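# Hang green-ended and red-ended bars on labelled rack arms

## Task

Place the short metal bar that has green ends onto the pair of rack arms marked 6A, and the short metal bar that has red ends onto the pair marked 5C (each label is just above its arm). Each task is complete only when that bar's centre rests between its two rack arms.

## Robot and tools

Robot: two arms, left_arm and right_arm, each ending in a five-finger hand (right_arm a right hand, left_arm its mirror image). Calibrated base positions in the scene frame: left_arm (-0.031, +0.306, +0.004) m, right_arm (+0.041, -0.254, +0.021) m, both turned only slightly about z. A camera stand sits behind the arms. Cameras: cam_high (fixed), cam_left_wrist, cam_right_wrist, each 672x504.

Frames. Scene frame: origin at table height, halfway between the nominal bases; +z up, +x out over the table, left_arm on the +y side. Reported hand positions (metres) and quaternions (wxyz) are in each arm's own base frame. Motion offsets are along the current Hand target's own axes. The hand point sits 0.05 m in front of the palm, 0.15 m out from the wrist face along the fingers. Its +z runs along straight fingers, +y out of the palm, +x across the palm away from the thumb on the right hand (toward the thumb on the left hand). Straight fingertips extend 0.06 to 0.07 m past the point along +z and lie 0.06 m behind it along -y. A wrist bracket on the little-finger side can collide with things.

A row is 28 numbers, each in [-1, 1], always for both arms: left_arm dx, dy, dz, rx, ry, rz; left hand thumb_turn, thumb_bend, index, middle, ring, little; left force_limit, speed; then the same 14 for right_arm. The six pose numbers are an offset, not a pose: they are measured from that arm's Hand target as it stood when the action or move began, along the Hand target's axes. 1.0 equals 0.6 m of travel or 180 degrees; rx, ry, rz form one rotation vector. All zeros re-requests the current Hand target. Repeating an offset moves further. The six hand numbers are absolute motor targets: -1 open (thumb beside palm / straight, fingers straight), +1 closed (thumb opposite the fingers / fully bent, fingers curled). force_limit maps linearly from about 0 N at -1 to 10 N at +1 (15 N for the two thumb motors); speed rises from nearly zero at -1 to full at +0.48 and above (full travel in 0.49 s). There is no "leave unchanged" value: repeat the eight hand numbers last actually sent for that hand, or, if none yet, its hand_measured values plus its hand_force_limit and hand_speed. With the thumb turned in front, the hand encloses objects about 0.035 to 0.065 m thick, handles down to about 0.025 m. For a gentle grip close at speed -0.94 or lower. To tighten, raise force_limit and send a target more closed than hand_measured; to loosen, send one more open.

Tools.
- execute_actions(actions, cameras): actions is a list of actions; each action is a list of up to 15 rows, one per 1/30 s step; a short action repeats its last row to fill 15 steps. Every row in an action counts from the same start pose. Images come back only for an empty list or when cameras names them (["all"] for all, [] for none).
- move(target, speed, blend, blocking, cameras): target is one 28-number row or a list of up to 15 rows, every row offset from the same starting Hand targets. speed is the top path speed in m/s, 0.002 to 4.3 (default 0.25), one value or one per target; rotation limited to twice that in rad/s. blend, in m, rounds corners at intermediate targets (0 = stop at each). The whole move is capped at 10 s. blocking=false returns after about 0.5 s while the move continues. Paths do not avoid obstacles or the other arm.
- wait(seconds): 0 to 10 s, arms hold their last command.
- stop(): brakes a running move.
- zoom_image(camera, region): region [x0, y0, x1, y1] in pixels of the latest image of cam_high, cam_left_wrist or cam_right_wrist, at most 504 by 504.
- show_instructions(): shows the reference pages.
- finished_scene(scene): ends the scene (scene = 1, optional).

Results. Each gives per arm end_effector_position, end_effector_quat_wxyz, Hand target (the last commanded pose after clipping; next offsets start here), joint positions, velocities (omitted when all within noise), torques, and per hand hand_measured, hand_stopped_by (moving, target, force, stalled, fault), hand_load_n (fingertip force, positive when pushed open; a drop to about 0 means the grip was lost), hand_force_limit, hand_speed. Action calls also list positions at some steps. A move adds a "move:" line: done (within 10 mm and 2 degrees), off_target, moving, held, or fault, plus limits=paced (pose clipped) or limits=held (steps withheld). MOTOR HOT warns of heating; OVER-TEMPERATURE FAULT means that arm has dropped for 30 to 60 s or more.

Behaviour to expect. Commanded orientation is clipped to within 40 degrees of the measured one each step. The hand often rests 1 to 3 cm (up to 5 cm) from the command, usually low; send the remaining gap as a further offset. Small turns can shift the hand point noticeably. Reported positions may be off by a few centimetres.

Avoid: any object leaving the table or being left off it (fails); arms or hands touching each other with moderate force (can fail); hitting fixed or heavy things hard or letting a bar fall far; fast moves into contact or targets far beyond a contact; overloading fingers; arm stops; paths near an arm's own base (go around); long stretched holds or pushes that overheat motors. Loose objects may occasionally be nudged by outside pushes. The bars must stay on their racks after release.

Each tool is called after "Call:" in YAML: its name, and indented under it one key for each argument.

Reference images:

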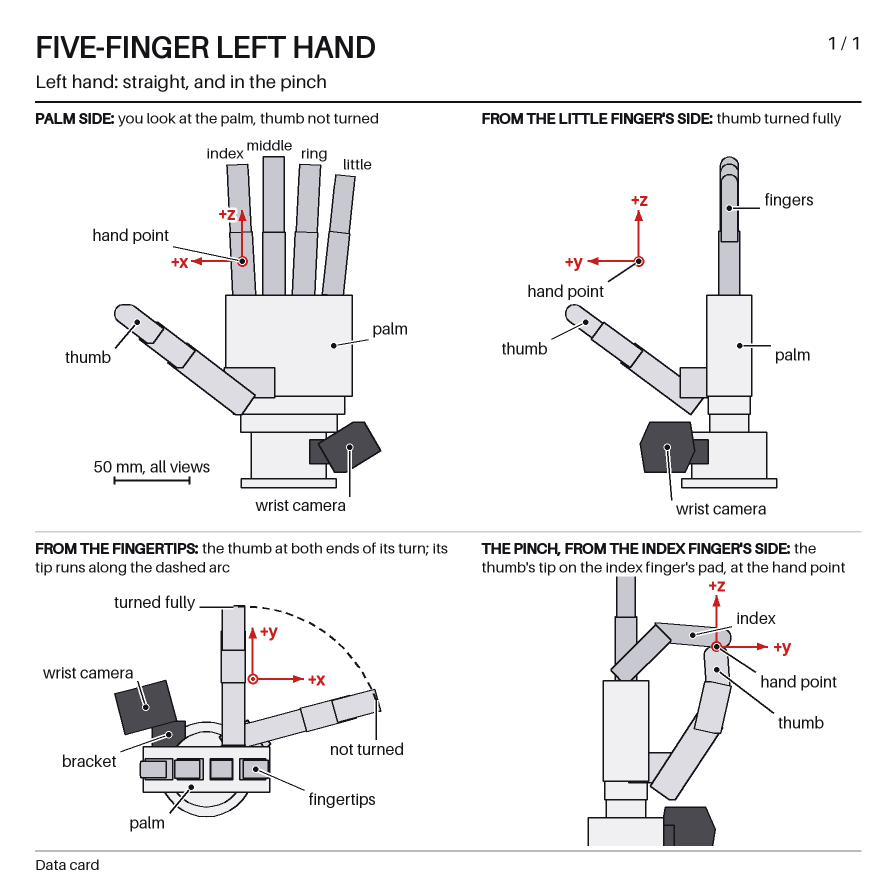

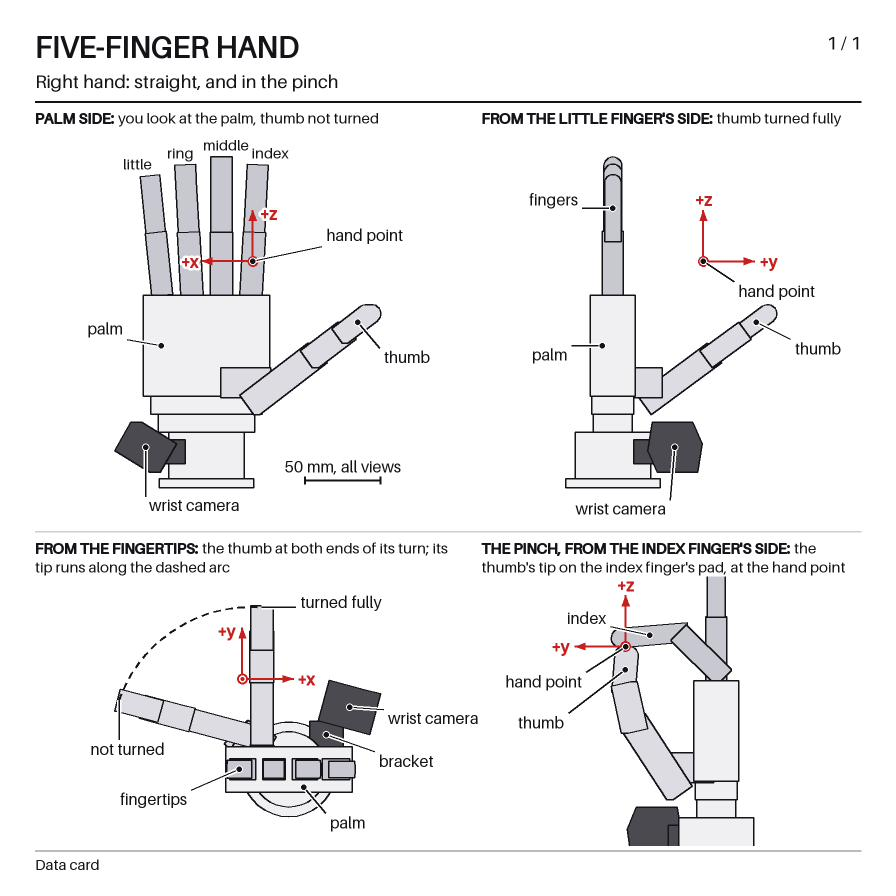

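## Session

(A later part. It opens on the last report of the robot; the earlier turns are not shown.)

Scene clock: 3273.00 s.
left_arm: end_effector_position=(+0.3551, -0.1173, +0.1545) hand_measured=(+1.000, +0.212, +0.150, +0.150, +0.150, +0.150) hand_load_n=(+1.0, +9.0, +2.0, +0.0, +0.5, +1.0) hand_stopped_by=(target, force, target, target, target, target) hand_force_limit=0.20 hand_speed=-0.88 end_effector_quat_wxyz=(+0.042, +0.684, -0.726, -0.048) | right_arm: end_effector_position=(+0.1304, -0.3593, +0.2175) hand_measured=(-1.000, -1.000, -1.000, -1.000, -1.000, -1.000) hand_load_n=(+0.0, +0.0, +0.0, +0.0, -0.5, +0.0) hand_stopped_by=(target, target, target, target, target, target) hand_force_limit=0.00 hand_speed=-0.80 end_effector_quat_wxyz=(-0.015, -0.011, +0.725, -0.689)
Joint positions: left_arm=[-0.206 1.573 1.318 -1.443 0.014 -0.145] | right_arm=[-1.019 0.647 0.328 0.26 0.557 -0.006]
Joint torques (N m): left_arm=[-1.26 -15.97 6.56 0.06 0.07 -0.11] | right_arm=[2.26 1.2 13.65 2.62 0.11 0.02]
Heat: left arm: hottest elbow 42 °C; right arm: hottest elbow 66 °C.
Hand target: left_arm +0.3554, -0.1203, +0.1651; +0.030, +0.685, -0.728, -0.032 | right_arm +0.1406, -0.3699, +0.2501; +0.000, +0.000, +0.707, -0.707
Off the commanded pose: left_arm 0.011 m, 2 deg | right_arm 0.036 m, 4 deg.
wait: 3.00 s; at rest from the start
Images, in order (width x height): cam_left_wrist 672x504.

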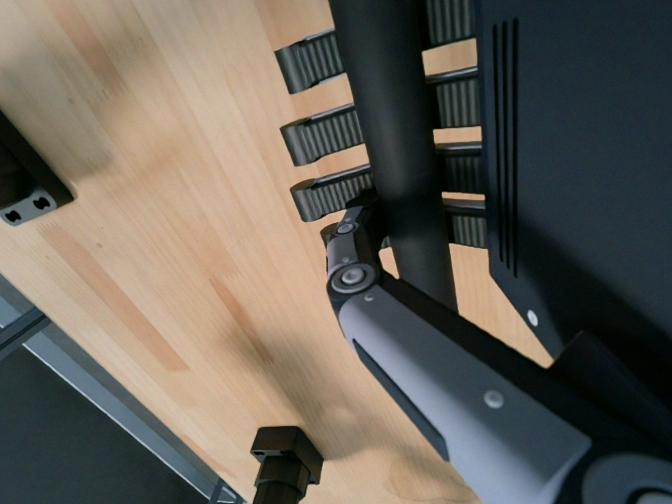

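Call:
move:
  target: [0.0423,-0.1075,-0.1352,0.5944,0.0222,0.0127,1,0.9,0.15,0.15,0.15,0.15,0.2,-0.88,0,0,0,0,0,0,-1,-1,-1,-1,-1,-1,0,-0.8]
  speed: 0.1
  cameras: ["cam_left_wrist","cam_high"]

Call:
zoom_image:
  camera: "cam_left_wrist"
  region: [100, 0, 560, 400]

Call:
zoom_image:
  camera: "cam_high"
  region: [210, 150, 410, 350]

Scene clock: 3322.67 s.
left_arm: end_effector_position=(+0.4237, -0.1457, +0.2237) hand_measured=(+1.000, +0.214, +0.150, +0.150, +0.150, +0.150) hand_load_n=(+0.5, +2.0, +0.0, +0.0, +0.0, +0.0) hand_stopped_by=(target, force, target, target, target, target) hand_force_limit=0.20 hand_speed=-0.88 end_effector_quat_wxyz=(+0.504, -0.431, +0.484, -0.570) | right_arm: end_effector_position=(+0.1304, -0.3593, +0.2175) hand_measured=(-1.000, -1.000, -1.000, -1.000, -1.000, -1.000) hand_load_n=(-0.5, +0.0, +0.0, +0.0, +0.0, +0.0) hand_stopped_by=(target, target, target, target, target, target) hand_force_limit=0.00 hand_speed=-0.80 end_effector_quat_wxyz=(-0.015, -0.011, +0.725, -0.689)
Joint positions: left_arm=[-0.379 1.022 0.312 0.877 -0.256 0.039] | right_arm=[-1.019 0.647 0.328 0.26 0.557 -0.006]
Joint torques (N m): left_arm=[-1.14 -3.72 7.01 3.02 0.19 0] | right_arm=[2.32 1.26 13.67 2.62 0.11 0.02]
Heat: left arm: hottest elbow 41 °C; right arm: hottest elbow 66 °C.
Hand target: left_arm +0.4250, -0.1499, +0.2402; +0.510, -0.419, +0.469, -0.587 | right_arm +0.1406, -0.3699, +0.2501; +0.000, +0.000, +0.707, -0.707
Off the commanded pose: left_arm 0.017 m, 3 deg | right_arm 0.036 m, 4 deg.
move: off_target (left_arm, right_arm)
Images, in order (width x height): cam_high 672x504, cam_left_wrist 672x504.

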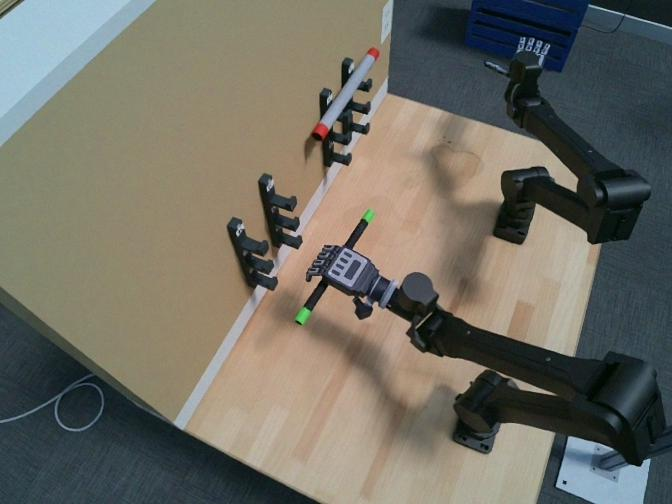

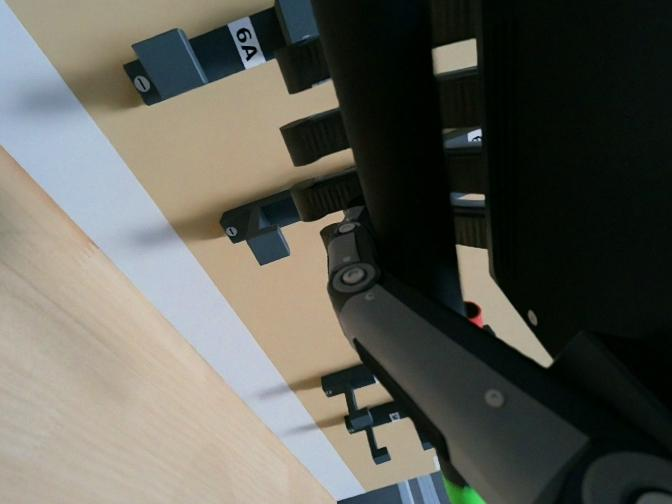

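Scaled by 1.096 from the camera's 672x504 image, which has a finer 960x720 frame.

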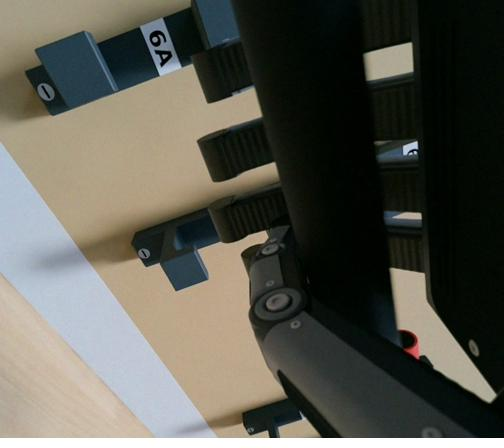

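Scaled by 2.520 from the camera's 672x504 image, which has a finer 960x720 frame.

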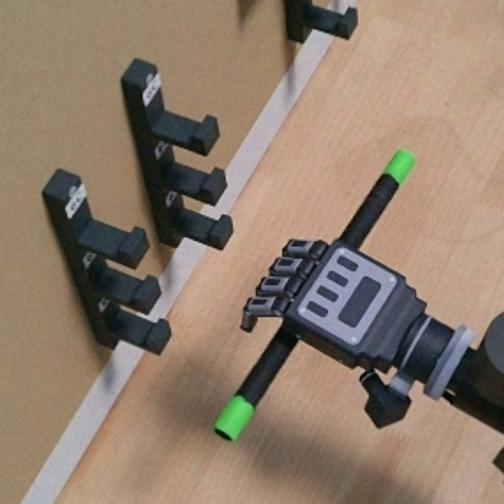

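Call:
move:
  target: [0,0,0,0,0,0,1,0.95,0.15,0.15,0.15,0.15,0.3,-0.88,0,0,0,0,0,0,-1,-1,-1,-1,-1,-1,0,-0.8]
  speed: 0.1
  cameras: ["cam_left_wrist","cam_high"]

Call:
zoom_image:
  camera: "cam_high"
  region: [210, 150, 410, 350]

Scene clock: 3345.80 s.
left_arm: end_effector_position=(+0.4237, -0.1455, +0.2228) hand_measured=(+1.000, +0.640, +0.150, +0.150, +0.150, +0.150) hand_load_n=(+2.5, +10.5, +0.0, +1.0, +0.0, +0.0) hand_stopped_by=(target, force, target, target, target, target) hand_force_limit=0.30 hand_speed=-0.88 end_effector_quat_wxyz=(+0.505, -0.431, +0.485, -0.570) | right_arm: end_effector_position=(+0.1304, -0.3593, +0.2175) hand_measured=(-1.000, -1.000, -1.000, -1.000, -1.000, -1.000) hand_load_n=(-0.5, +0.0, +0.0, +0.0, +0.0, +0.0) hand_stopped_by=(target, target, target, target, target, target) hand_force_limit=0.00 hand_speed=-0.80 end_effector_quat_wxyz=(-0.015, -0.011, +0.725, -0.689)
Joint positions: left_arm=[-0.379 1.024 0.311 0.877 -0.256 0.04] | right_arm=[-1.019 0.647 0.328 0.26 0.557 -0.006]
Joint torques (N m): left_arm=[-1.2 -3.84 7.28 3.07 0.21 -0.02] | right_arm=[2.26 1.26 13.67 2.62 0.11 0.03]
Heat: left arm: hottest elbow 42 °C; right arm: hottest elbow 66 °C.
Hand target: left_arm +0.4250, -0.1498, +0.2402; +0.510, -0.419, +0.469, -0.587 | right_arm +0.1406, -0.3699, +0.2501; +0.000, +0.000, +0.707, -0.707
Off the commanded pose: left_arm 0.018 m, 3 deg | right_arm 0.036 m, 4 deg.
move: off_target (left_arm, right_arm)
Images, in order (width x height): cam_high 672x504, cam_left_wrist 672x504.

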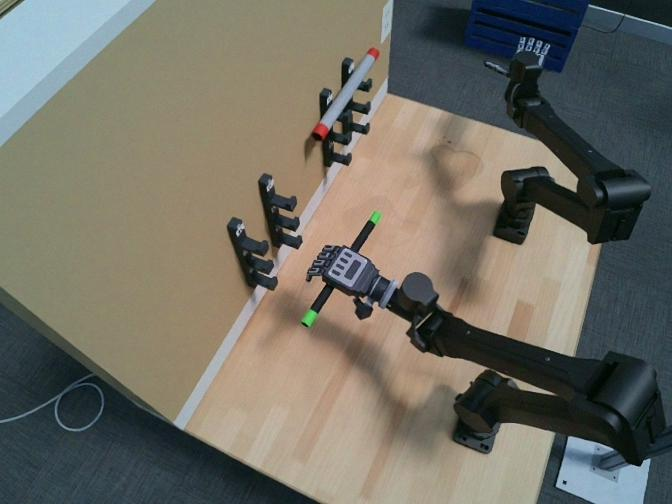

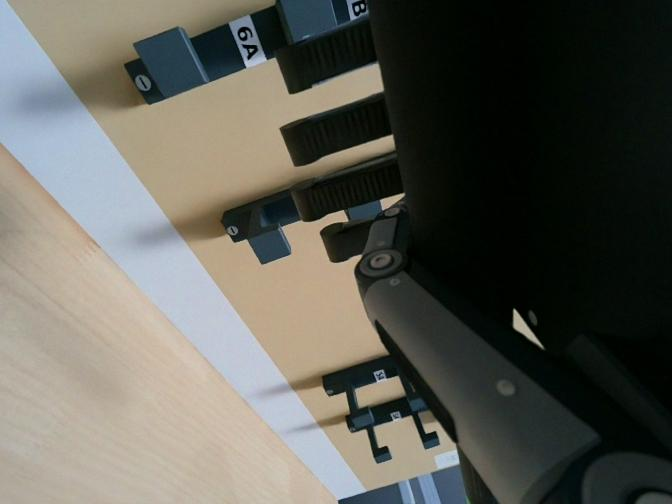

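Scaled by 2.520 from the camera's 672x504 image, which has a finer 960x720 frame.

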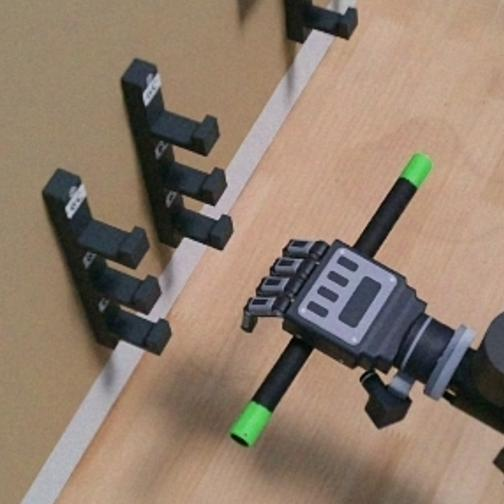

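Call:
move:
  target: [-0.0305,0.1325,0.0715,-0.5944,-0.0222,-0.0127,1,0.95,0.15,0.15,0.15,0.15,0.3,-0.88,0,0,0,0,0,0,-1,-1,-1,-1,-1,-1,0,-0.8]
  speed: 0.1
  cameras: ["cam_left_wrist","cam_high"]

Scene clock: 3422.60 s.
left_arm: end_effector_position=(+0.4013, -0.1327, +0.1926) hand_measured=(+1.000, +0.640, +0.150, +0.150, +0.150, +0.150) hand_load_n=(+2.5, +11.5, +0.0, +1.0, +0.0, +0.0) hand_stopped_by=(target, force, target, target, target, target) hand_force_limit=0.30 hand_speed=-0.88 end_effector_quat_wxyz=(+0.041, +0.678, -0.732, -0.053) | right_arm: end_effector_position=(+0.1304, -0.3593, +0.2175) hand_measured=(-1.000, -1.000, -1.000, -1.000, -1.000, -1.000) hand_load_n=(+0.0, +0.0, +0.0, -0.5, +0.0, +0.0) hand_stopped_by=(target, target, target, target, target, target) hand_force_limit=0.00 hand_speed=-0.80 end_effector_quat_wxyz=(-0.015, -0.011, +0.725, -0.689)
Joint positions: left_arm=[-0.222 1.684 1.557 -1.578 0.007 -0.144] | right_arm=[-1.019 0.647 0.328 0.26 0.557 -0.006]
Joint torques (N m): left_arm=[1.14 -2.2 17.95 1.54 0.23 0.05] | right_arm=[2.26 1.32 13.65 2.63 0.11 0.03]
Heat: left arm: hottest elbow 43 °C; right arm: hottest elbow 66 °C.
Hand target: left_arm +0.4853, -0.1402, +0.1710; +0.030, +0.685, -0.728, -0.032 | right_arm +0.1406, -0.3699, +0.2501; +0.000, +0.000, +0.707, -0.707
Off the commanded pose: left_arm 0.087 m, 3 deg | right_arm 0.036 m, 4 deg.
move: off_target (left_arm, right_arm)
Images, in order (width x height): cam_high 672x504, cam_left_wrist 672x504.

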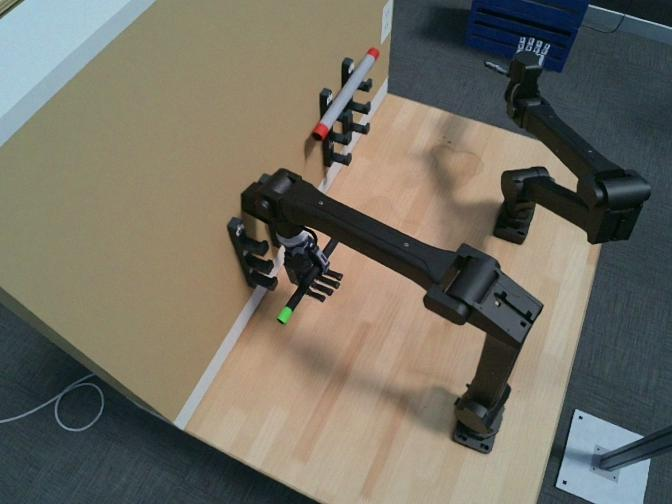

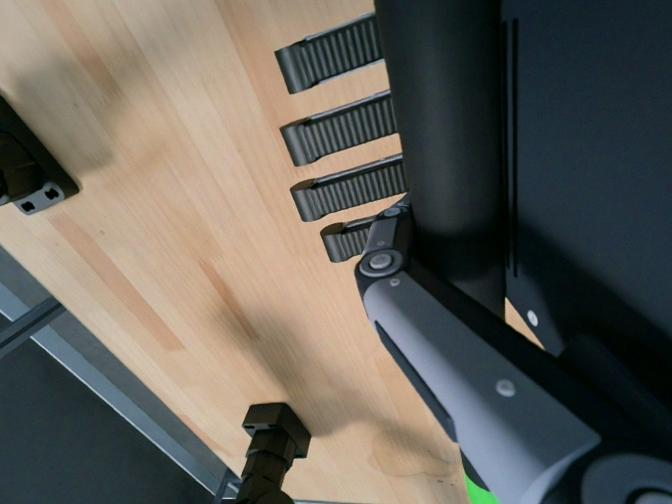

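Call:
move:
  target: [-0.0037,0.2083,0.0182,0,0,0,1,0.95,0.15,0.15,0.15,0.15,0.3,-0.88,0,0,0,0,0,0,-1,-1,-1,-1,-1,-1,0,-0.8]
  speed: 0.15
  cameras: ["cam_left_wrist","cam_high"]

Call:
zoom_image:
  camera: "cam_high"
  region: [220, 150, 400, 360]

Scene clock: 3434.50 s.
left_arm: end_effector_position=(+0.3582, -0.1257, +0.1624) hand_measured=(+1.000, +0.640, +0.150, +0.150, +0.150, +0.150) hand_load_n=(+2.5, +11.5, +0.0, +0.5, +0.0, +0.0) hand_stopped_by=(target, force, target, target, target, target) hand_force_limit=0.30 hand_speed=-0.88 end_effector_quat_wxyz=(+0.039, +0.684, -0.727, -0.048) | right_arm: end_effector_position=(+0.1304, -0.3593, +0.2175) hand_measured=(-1.000, -1.000, -1.000, -1.000, -1.000, -1.000) hand_load_n=(-0.5, +0.0, +0.0, +0.0, +0.0, +0.0) hand_stopped_by=(target, target, target, target, target, target) hand_force_limit=0.00 hand_speed=-0.80 end_effector_quat_wxyz=(-0.015, -0.011, +0.725, -0.689)
Joint positions: left_arm=[-0.224 1.577 1.346 -1.462 0.011 -0.163] | right_arm=[-1.019 0.647 0.328 0.26 0.557 -0.006]
Joint torques (N m): left_arm=[-1.44 -15.5 6.89 0.03 0.22 -0.09] | right_arm=[2.2 1.2 13.67 2.62 0.11 0.02]
Heat: left arm: hottest elbow 46 °C; right arm: hottest elbow 66 °C.
Hand target: left_arm +0.3602, -0.1304, +0.1712; +0.030, +0.685, -0.728, -0.032 | right_arm +0.1406, -0.3699, +0.2501; +0.000, +0.000, +0.707, -0.707
Off the commanded pose: left_arm 0.010 m, 2 deg | right_arm 0.036 m, 4 deg.
move: off_target (right_arm)
Images, in order (width x height): cam_high 672x504, cam_left_wrist 672x504.

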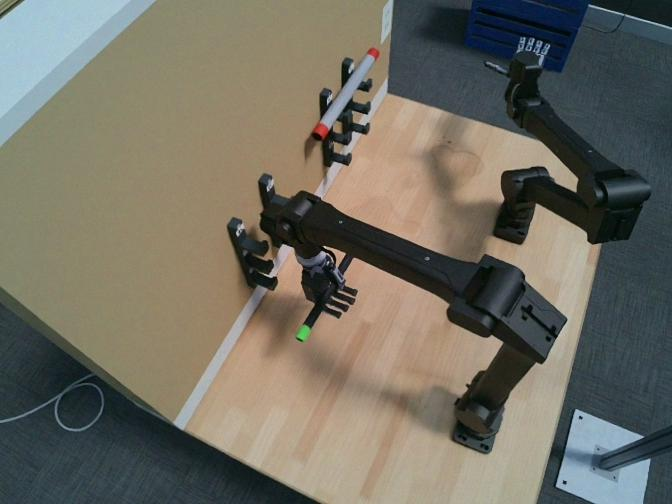

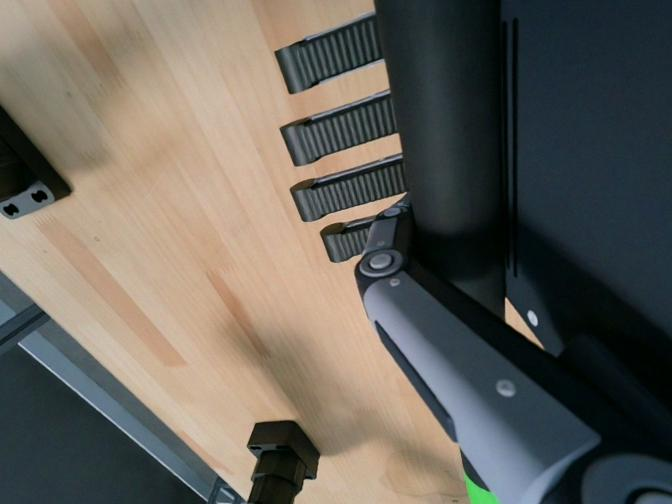

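Scaled by 2.400 from the camera's 672x504 image, which has a finer 960x720 frame.

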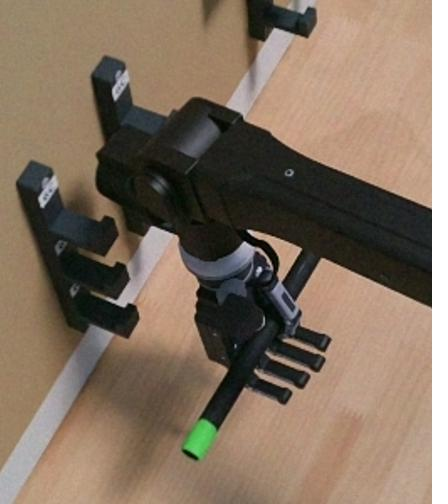

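Call:
move:
  target: [0,0,0,0,0,0,1,0.2,0.15,0.15,0.15,0.15,0.3,-0.88,0,0,0,0,0,0,-1,-1,-1,-1,-1,-1,0,-0.8]
  speed: 0.15
  cameras: ["cam_left_wrist"]

Scene clock: 3444.53 s.
left_arm: end_effector_position=(+0.3585, -0.1261, +0.1624) hand_measured=(+1.000, +0.200, +0.150, +0.150, +0.150, +0.150) hand_load_n=(+0.5, +1.5, +1.0, +0.5, +0.0, +0.0) hand_stopped_by=(target, target, target, target, target, target) hand_force_limit=0.30 hand_speed=-0.88 end_effector_quat_wxyz=(+0.039, +0.685, -0.726, -0.047) | right_arm: end_effector_position=(+0.1304, -0.3593, +0.2175) hand_measured=(-1.000, -1.000, -1.000, -1.000, -1.000, -1.000) hand_load_n=(-0.5, +0.0, +0.0, +0.0, +0.0, +0.0) hand_stopped_by=(target, target, target, target, target, target) hand_force_limit=0.00 hand_speed=-0.80 end_effector_quat_wxyz=(-0.015, -0.011, +0.725, -0.689)
Joint positions: left_arm=[-0.224 1.577 1.346 -1.461 0.012 -0.165] | right_arm=[-1.019 0.647 0.328 0.26 0.557 -0.006]
Joint torques (N m): left_arm=[-1.08 -15.15 6.89 0.08 0.17 -0.11] | right_arm=[2.32 1.2 13.67 2.62 0.11 0.03]
Heat: left arm: hottest elbow 45 °C; right arm: hottest elbow 66 °C.
Hand target: left_arm +0.3601, -0.1304, +0.1712; +0.030, +0.685, -0.728, -0.032 | right_arm +0.1406, -0.3699, +0.2501; +0.000, +0.000, +0.707, -0.707
Off the commanded pose: left_arm 0.010 m, 2 deg | right_arm 0.036 m, 4 deg.
move: off_target (right_arm)
Images, in order (width x height): cam_left_wrist 672x504.

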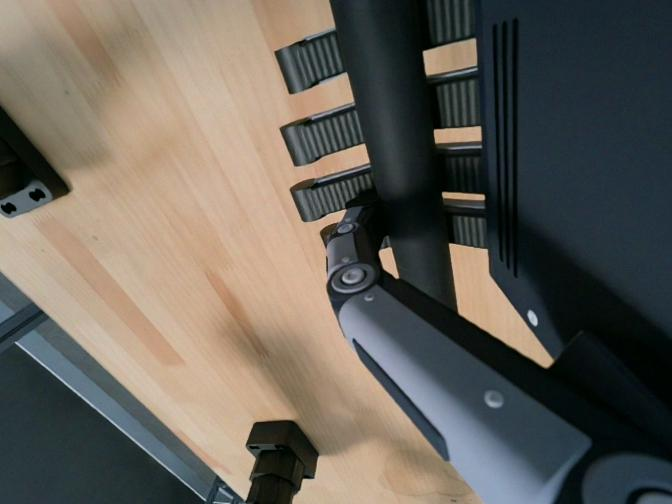

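Call:
move:
  target:
    - [0,0,0,0,0,0,1,-0.85,0.15,0.15,0.15,0.15,0.3,-0.6,0,0,0,0,0,0,-1,-1,-1,-1,-1,-1,0,-0.8]
    - [0,0,0,0,0,0,1,-0.85,0.5,0.5,0.5,0.5,-0.2,-0.6,0,0,0,0,0,0,-1,-1,-1,-1,-1,-1,0,-0.8]
  speed: 0.15
  cameras: ["cam_left_wrist"]

Scene clock: 3452.73 s.
left_arm: end_effector_position=(+0.3586, -0.1262, +0.1623) hand_measured=(+1.000, -0.850, +0.500, +0.500, +0.500, +0.500) hand_load_n=(+0.0, -0.5, +1.0, +0.0, +0.0, +0.5) hand_stopped_by=(target, target, target, target, target, target) hand_force_limit=-0.20 hand_speed=-0.60 end_effector_quat_wxyz=(+0.039, +0.685, -0.726, -0.047) | right_arm: end_effector_position=(+0.1304, -0.3593, +0.2175) hand_measured=(-1.000, -1.000, -1.000, -1.000, -1.000, -1.000) hand_load_n=(-0.5, +0.0, +0.0, -0.5, +0.0, +0.0) hand_stopped_by=(target, target, target, target, target, target) hand_force_limit=0.00 hand_speed=-0.80 end_effector_quat_wxyz=(-0.015, -0.011, +0.725, -0.689)
Joint positions: left_arm=[-0.224 1.577 1.346 -1.461 0.012 -0.165] | right_arm=[-1.019 0.647 0.328 0.26 0.557 -0.006]
Joint torques (N m): left_arm=[-1.08 -15.33 6.9 0.05 0.19 -0.1] | right_arm=[2.32 1.2 13.67 2.63 0.11 0.02]
Heat: left arm: hottest elbow 44 °C; right arm: hottest elbow 66 °C.
Hand target: left_arm +0.3601, -0.1303, +0.1712; +0.030, +0.685, -0.728, -0.032 | right_arm +0.1406, -0.3699, +0.2501; +0.000, +0.000, +0.707, -0.707
Off the commanded pose: left_arm 0.010 m, 2 deg | right_arm 0.036 m, 4 deg.
move: off_target (right_arm)
Images, in order (width x height): cam_left_wrist 672x504.

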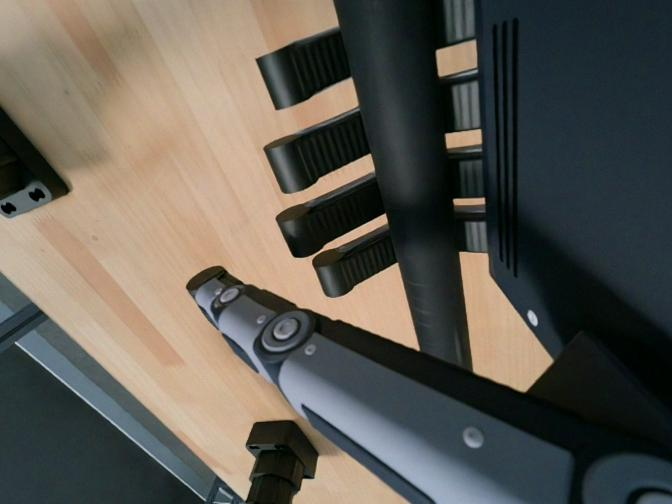

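Call:
move:
  target:
    - [0,0,0,0,0,0,1,-0.85,0.85,0.85,0.85,0.85,-0.2,-0.6,0,0,0,0,0,0,-1,-1,-1,-1,-1,-1,0,-0.8]
    - [0,0,0,0,0,0,1,0.3,0.85,0.85,0.85,0.85,-0.5,-0.8,0,0,0,0,0,0,-1,-1,-1,-1,-1,-1,0,-0.8]
  speed: 0.15
  cameras: ["cam_left_wrist","cam_high"]

Call:
zoom_image:
  camera: "cam_high"
  region: [250, 200, 400, 370]

Scene clock: 3463.37 s.
left_arm: end_effector_position=(+0.3586, -0.1262, +0.1623) hand_measured=(+1.000, -0.538, +0.850, +0.850, +0.850, +0.850) hand_load_n=(+1.0, +4.0, +1.0, +0.0, +0.0, +0.5) hand_stopped_by=(target, force, target, target, target, target) hand_force_limit=-0.50 hand_speed=-0.80 end_effector_quat_wxyz=(+0.039, +0.685, -0.726, -0.047) | right_arm: end_effector_position=(+0.1304, -0.3593, +0.2175) hand_measured=(-1.000, -1.000, -1.000, -1.000, -1.000, -1.000) hand_load_n=(+0.0, +0.0, -0.5, -0.5, +0.0, +0.0) hand_stopped_by=(target, target, target, target, target, target) hand_force_limit=0.00 hand_speed=-0.80 end_effector_quat_wxyz=(-0.015, -0.011, +0.725, -0.689)
Joint positions: left_arm=[-0.224 1.577 1.346 -1.461 0.012 -0.165] | right_arm=[-1.019 0.647 0.328 0.26 0.557 -0.006]
Joint torques (N m): left_arm=[-1.26 -15.03 6.93 0.09 0.19 -0.09] | right_arm=[2.26 1.26 13.67 2.62 0.11 0.03]
Heat: left arm: hottest elbow 43 °C; right arm: hottest elbow 66 °C.
Hand target: left_arm +0.3601, -0.1303, +0.1712; +0.030, +0.685, -0.728, -0.032 | right_arm +0.1406, -0.3699, +0.2501; +0.000, +0.000, +0.707, -0.707
Off the commanded pose: left_arm 0.010 m, 2 deg | right_arm 0.036 m, 4 deg.
move: off_target (right_arm)
Images, in order (width x height): cam_high 672x504, cam_left_wrist 672x504.

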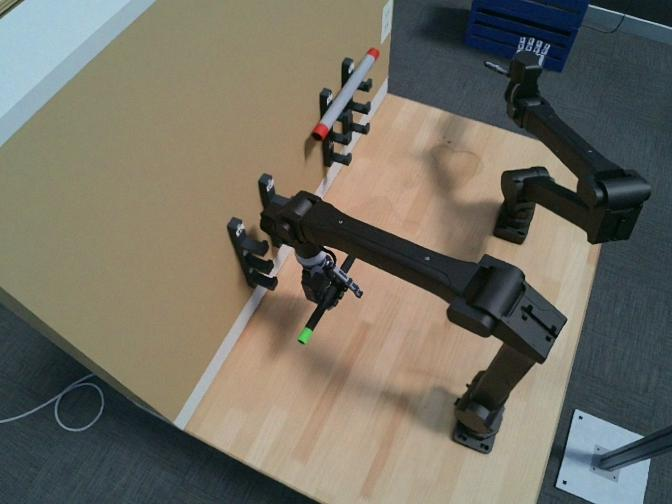

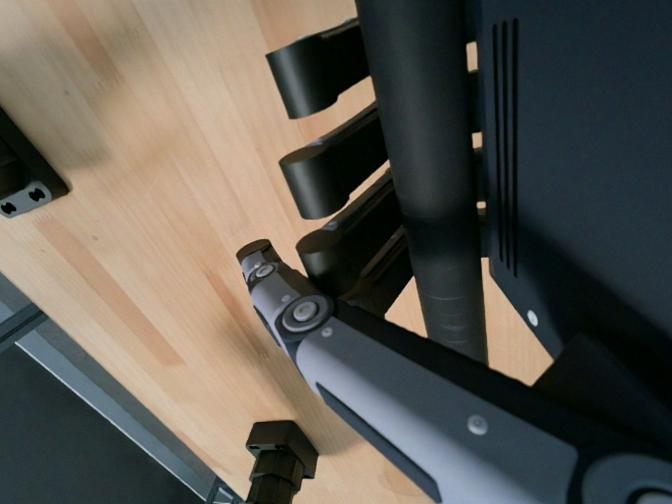

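Scaled by 2.965 from the camera's 672x504 image, which has a finer 960x720 frame.

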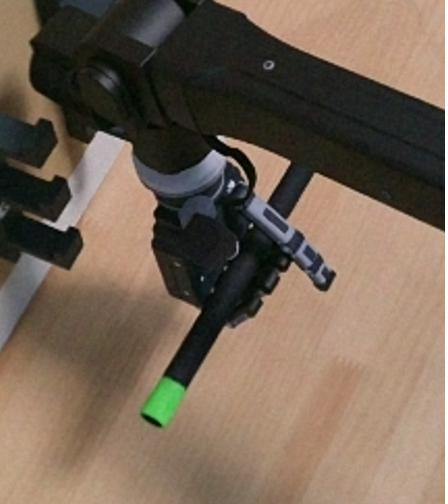

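Call:
move:
  target: [0.0312,-0.1307,-0.0798,0.25,0.0299,0.0123,1,0.3,0.85,0.85,0.85,0.85,-0.5,-0.8,0,0,0,0,0,0,-1,-1,-1,-1,-1,-1,0,-0.8]
  speed: 0.1
  cameras: ["cam_left_wrist","cam_high"]

Call:
zoom_image:
  camera: "cam_high"
  region: [210, 160, 410, 350]

Scene clock: 3518.13 s.
left_arm: end_effector_position=(+0.4354, -0.1495, +0.1902) hand_measured=(+1.000, -0.538, +0.850, +0.850, +0.850, +0.850) hand_load_n=(+1.0, +4.0, +1.0, -0.5, +0.5, +0.0) hand_stopped_by=(target, force, target, target, target, target) hand_force_limit=-0.50 hand_speed=-0.80 end_effector_quat_wxyz=(-0.182, +0.643, -0.700, +0.253) | right_arm: end_effector_position=(+0.1304, -0.3593, +0.2175) hand_measured=(-1.000, -1.000, -1.000, -1.000, -1.000, -1.000) hand_load_n=(+0.0, +0.0, -0.5, +0.0, +0.0, +0.0) hand_stopped_by=(target, target, target, target, target, target) hand_force_limit=0.00 hand_speed=-0.80 end_effector_quat_wxyz=(-0.015, -0.011, +0.725, -0.689)
Joint positions: left_arm=[-0.255 1.255 1.066 -0.75 -0.03 -0.16] | right_arm=[-1.019 0.647 0.328 0.26 0.557 -0.006]
Joint torques (N m): left_arm=[-1.38 -12.45 8.16 2 -0.04 0.01] | right_arm=[2.26 1.26 13.65 2.62 0.11 0.03]
Heat: left arm: hottest elbow 41 °C; right arm: hottest elbow 66 °C.
Hand target: left_arm +0.4412, -0.1541, +0.2120; -0.200, +0.631, -0.695, +0.281 | right_arm +0.1406, -0.3699, +0.2501; +0.000, +0.000, +0.707, -0.707
Off the commanded pose: left_arm 0.023 m, 4 deg | right_arm 0.036 m, 4 deg.
move: off_target (left_arm, right_arm)
Images, in order (width x height): cam_high 672x504, cam_left_wrist 672x504.

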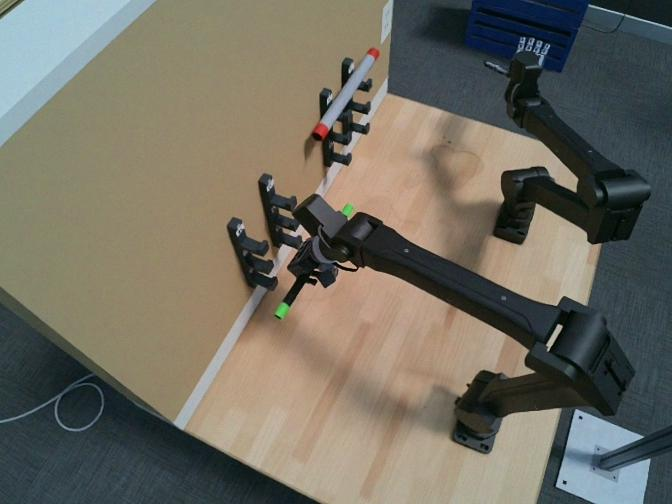

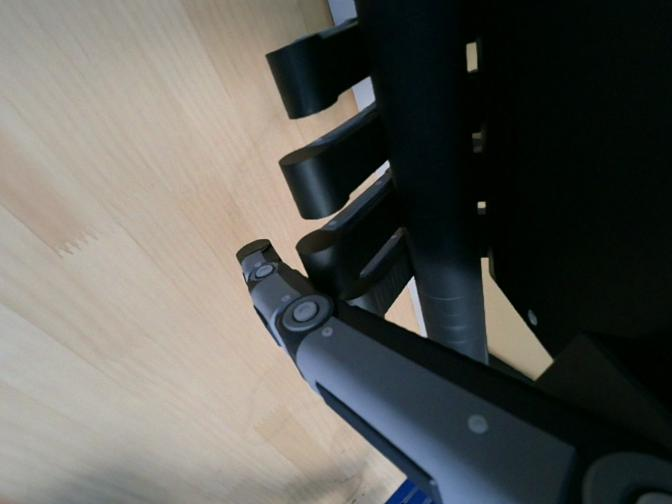

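Scaled by 2.520 from the camera's 672x504 image, which has a finer 960x720 frame.

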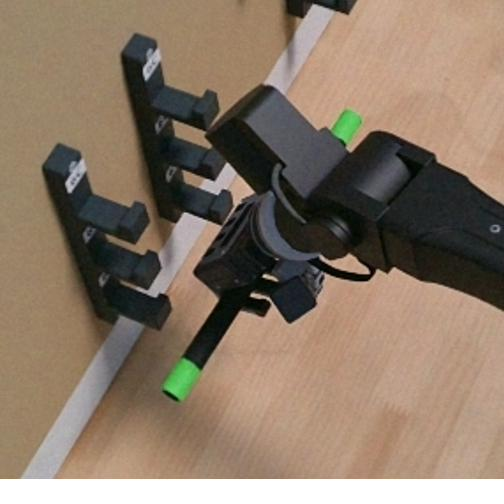

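Call:
move:
  target: [0,0,0,0,0,0,1,0.3,0.85,0.85,0.85,0.85,-0.5,-0.8,-0.1665,-0.0815,-0.6953,0,-0.6467,0,-1,-1,-1,-1,-1,-1,0,-0.8]
  speed: 0.2
  cameras: ["all"]

Call:
zoom_image:
  camera: "cam_right_wrist"
  region: [200, 50, 600, 450]

Scene clock: 3554.87 s.
left_arm: end_effector_position=(+0.4355, -0.1495, +0.1903) hand_measured=(+1.000, -0.538, +0.850, +0.850, +0.850, +0.850) hand_load_n=(+1.0, +4.0, +1.0, -0.5, +0.5, +0.0) hand_stopped_by=(target, force, target, target, target, target) hand_force_limit=-0.50 hand_speed=-0.80 end_effector_quat_wxyz=(-0.182, +0.642, -0.700, +0.253) | right_arm: end_effector_position=(+0.2367, +0.0448, +0.2694) hand_measured=(-1.000, -1.000, -1.000, -1.000, -1.000, -1.000) hand_load_n=(+0.0, +0.0, +0.0, +0.0, +0.0, +0.0) hand_stopped_by=(target, target, target, target, target, target) hand_force_limit=0.00 hand_speed=-0.80 end_effector_quat_wxyz=(+0.602, -0.597, +0.394, -0.355)
Joint positions: left_arm=[-0.255 1.255 1.066 -0.749 -0.03 -0.159] | right_arm=[-0.727 0.154 0.369 -0.276 -1.181 -0.006]
Joint torques (N m): left_arm=[-1.14 -12.1 8.14 2.06 -0.02 0.03] | right_arm=[2.43 5.42 14.2 2.15 0.01 0.05]
Heat: left arm: hottest elbow 41 °C; right arm: hottest elbow 66 °C.
Hand target: left_arm +0.4412, -0.1540, +0.2120; -0.200, +0.631, -0.695, +0.281 | right_arm +0.2400, +0.0474, +0.2988; +0.601, -0.601, +0.372, -0.372
Off the commanded pose: left_arm 0.023 m, 4 deg | right_arm 0.030 m, 3 deg.
move: off_target (left_arm, right_arm)

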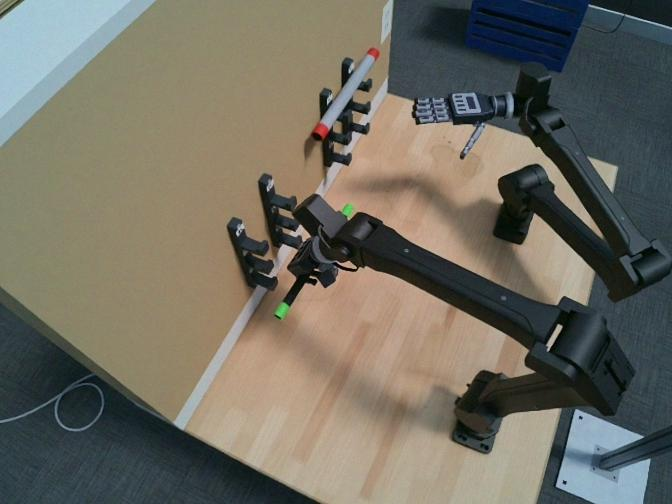

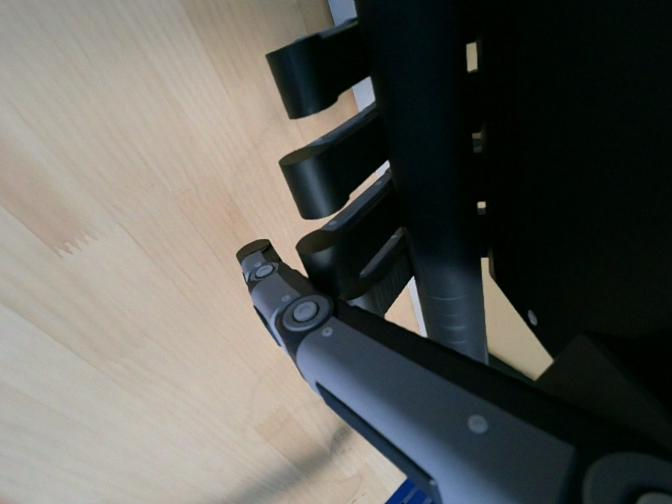

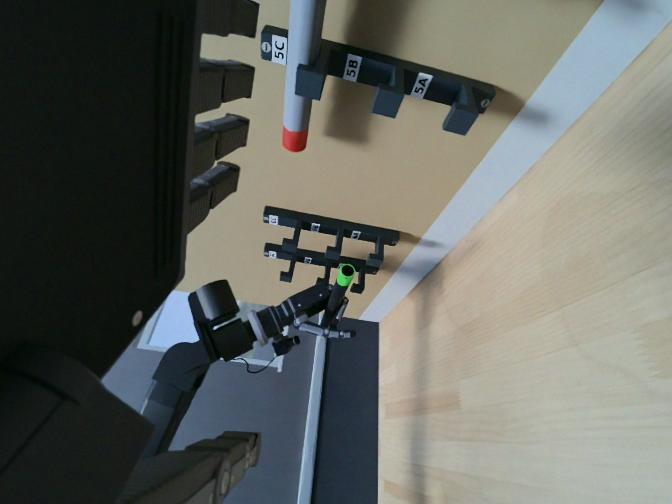

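Scaled by 1.260 from the camera's 672x504 image, which has a finer 960x720 frame.

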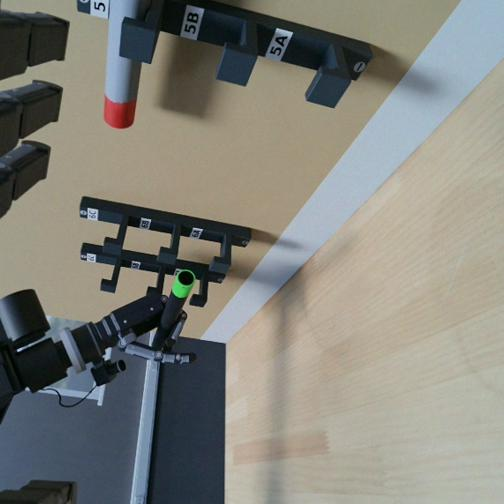

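Call:
zoom_image:
  camera: "cam_right_wrist"
  region: [250, 190, 420, 360]

Scaled by 2.965 from the camera's 672x504 image, which has a finer 960x720 frame.

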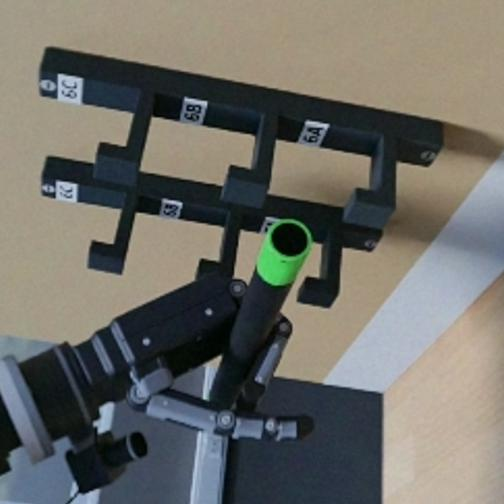

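Call:
move:
  target: [-0.0087,-0.083,0.0825,0,0,0,1,0.3,0.85,0.85,0.85,0.85,-0.5,-0.8,0,0,0,0,0,0,-1,-1,-1,-1,-1,-1,0,-0.8]
  speed: 0.06
  cameras: ["all"]

Call:
zoom_image:
  camera: "cam_right_wrist"
  region: [250, 190, 420, 360]

Call:
zoom_image:
  camera: "cam_high"
  region: [210, 160, 410, 350]

Scene clock: 3589.57 s.
left_arm: end_effector_position=(+0.4736, -0.1521, +0.1632) hand_measured=(+1.000, -0.538, +0.850, +0.850, +0.850, +0.850) hand_load_n=(+1.0, +3.5, +1.0, -0.5, +0.5, +0.0) hand_stopped_by=(target, force, target, target, target, target) hand_force_limit=-0.50 hand_speed=-0.80 end_effector_quat_wxyz=(+0.171, -0.642, +0.709, -0.238) | right_arm: end_effector_position=(+0.2372, +0.0451, +0.2692) hand_measured=(-1.000, -1.000, -1.000, -1.000, -1.000, -1.000) hand_load_n=(+0.0, +0.0, +0.0, +0.0, +0.0, +0.0) hand_stopped_by=(target, target, target, target, target, target) hand_force_limit=0.00 hand_speed=-0.80 end_effector_quat_wxyz=(+0.602, -0.597, +0.395, -0.354)
Joint positions: left_arm=[-0.238 1.395 1.135 -0.716 -0.015 -0.135] | right_arm=[-0.721 0.155 0.369 -0.276 -1.175 -0.006]
Joint torques (N m): left_arm=[-0.62 -11.75 13.18 1.95 0.19 0] | right_arm=[2.49 5.3 14.22 2.14 0 0.03]
Heat: left arm: hottest elbow 41 °C; right arm: hottest elbow 63 °C.
Hand target: left_arm +0.5113, -0.1580, +0.2058; +0.200, -0.631, +0.695, -0.281 | right_arm +0.2401, +0.0474, +0.2988; +0.601, -0.601, +0.372, -0.372
Off the commanded pose: left_arm 0.057 m, 6 deg | right_arm 0.030 m, 3 deg.
move: off_target (left_arm, right_arm)

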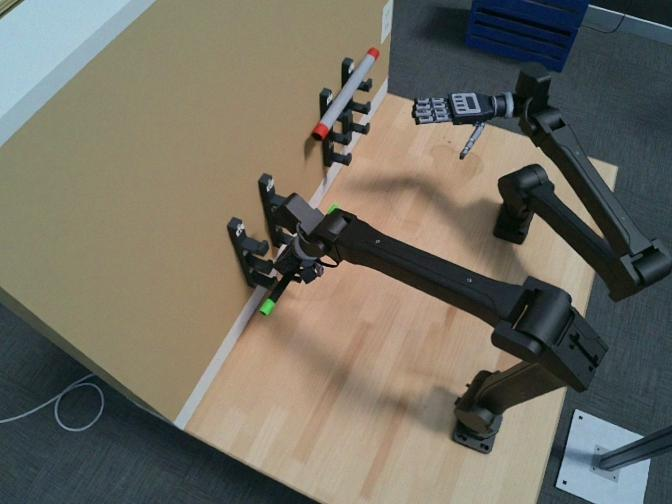

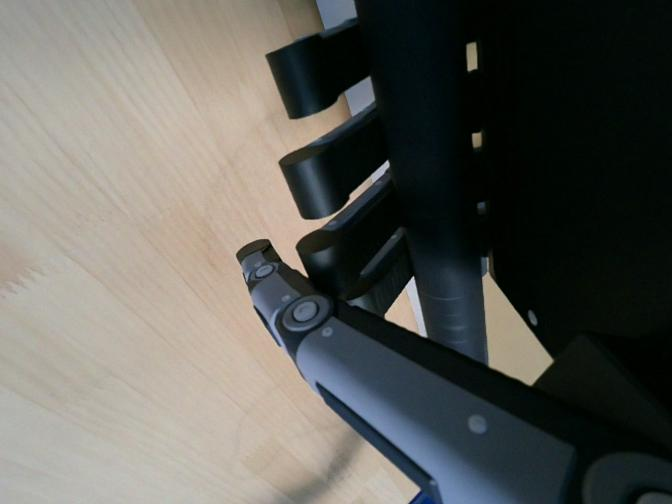

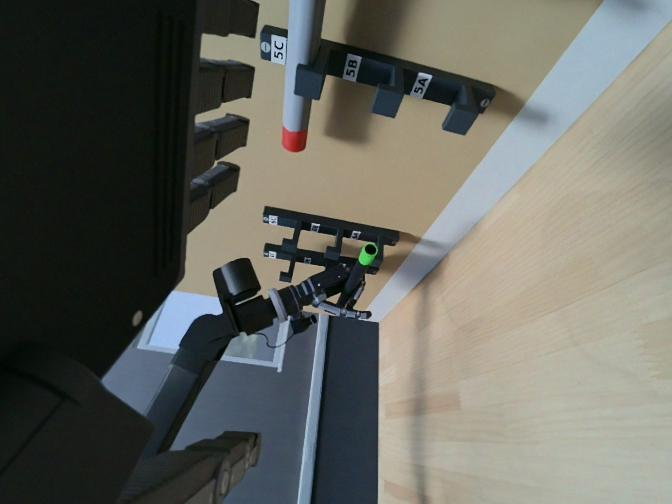

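Scaled by 2.965 from the camera's 672x504 image, which has a finer 960x720 frame.

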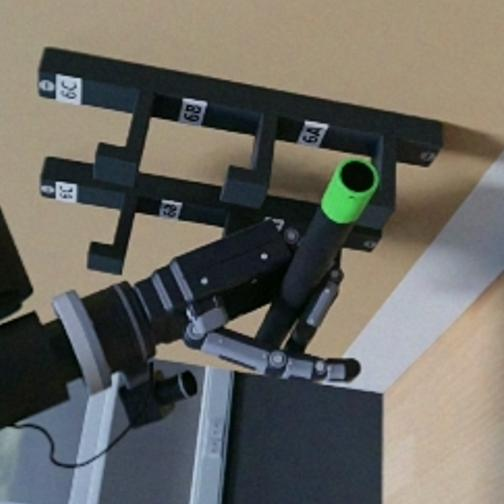

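Scaled by 2.520 from the camera's 672x504 image, which has a finer 960x720 frame.

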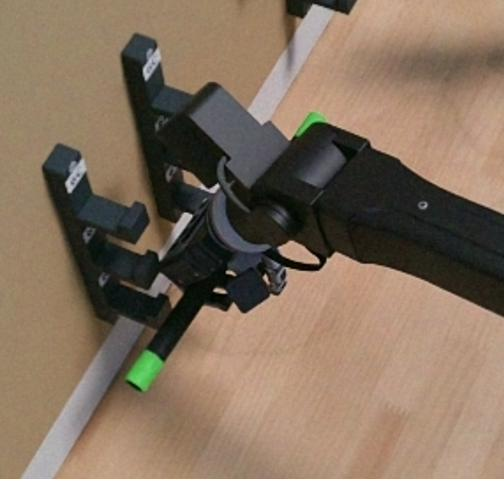

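Call:
move:
  target: [0.0288,0.064,-0.0643,0,-0.0127,0,1,0.3,0.85,0.85,0.85,0.85,-0.5,-0.8,0,0,0,0,0,0,-1,-1,-1,-1,-1,-1,0,-0.8]
  speed: 0.06
  cameras: ["cam_left_wrist","cam_right_wrist"]

Call:
zoom_image:
  camera: "cam_right_wrist"
  region: [250, 190, 420, 360]

Scene clock: 3618.23 s.
left_arm: end_effector_position=(+0.4579, -0.1655, +0.1922) hand_measured=(+1.000, -0.538, +0.850, +0.850, +0.850, +0.850) hand_load_n=(+1.0, +4.0, +1.0, +0.0, +0.5, +0.5) hand_stopped_by=(target, force, target, target, target, target) hand_force_limit=-0.50 hand_speed=-0.80 end_effector_quat_wxyz=(+0.206, -0.638, +0.698, -0.252) | right_arm: end_effector_position=(+0.2372, +0.0451, +0.2692) hand_measured=(-1.000, -1.000, -1.000, -1.000, -1.000, -1.000) hand_load_n=(+0.0, +0.0, +0.0, +0.0, +0.0, +0.0) hand_stopped_by=(target, target, target, target, target, target) hand_force_limit=0.00 hand_speed=-0.80 end_effector_quat_wxyz=(+0.602, -0.597, +0.395, -0.354)
Joint positions: left_arm=[-0.3 1.306 1.112 -0.718 -0.096 -0.177] | right_arm=[-0.721 0.155 0.369 -0.276 -1.175 -0.006]
Joint torques (N m): left_arm=[-1.2 -13.51 8.2 0.84 -0.08 -0.16] | right_arm=[2.43 5.36 14.22 2.14 0 0.04]
Heat: left arm: hottest elbow 47 °C; right arm: hottest elbow 63 °C.
Hand target: left_arm +0.4554, -0.1680, +0.2120; +0.214, -0.636, +0.691, -0.268 | right_arm +0.2401, +0.0474, +0.2988; +0.601, -0.601, +0.372, -0.372
Off the commanded pose: left_arm 0.020 m, 2 deg | right_arm 0.030 m, 3 deg.
move: off_target (left_arm, right_arm)
Images, in order (width x height): cam_left_wrist 672x504, cam_right_wrist 672x504.

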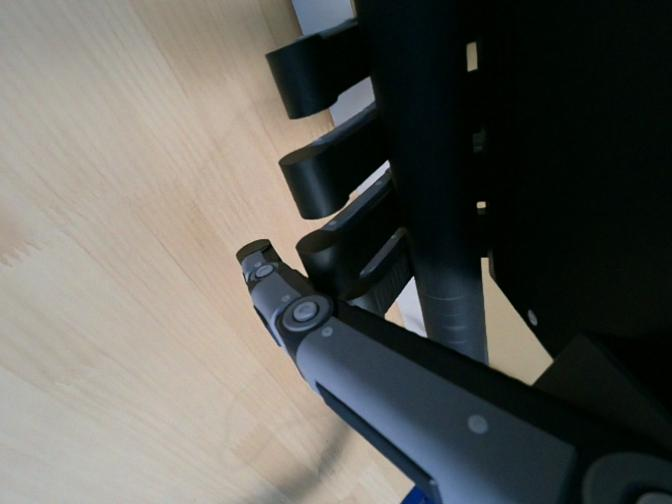

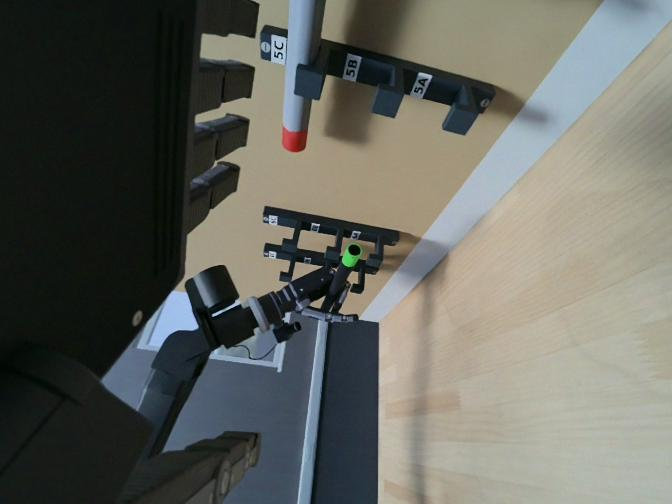

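Scaled by 2.965 from the camera's 672x504 image, which has a finer 960x720 frame.

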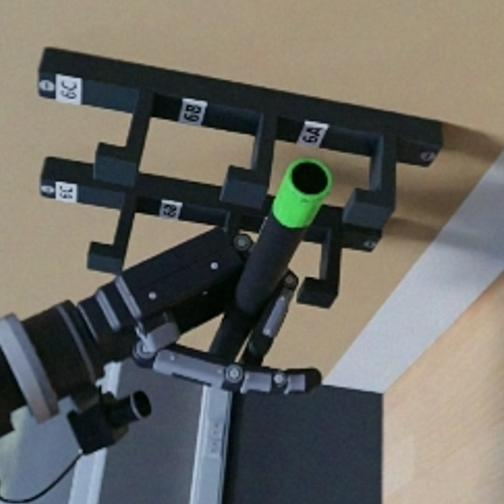

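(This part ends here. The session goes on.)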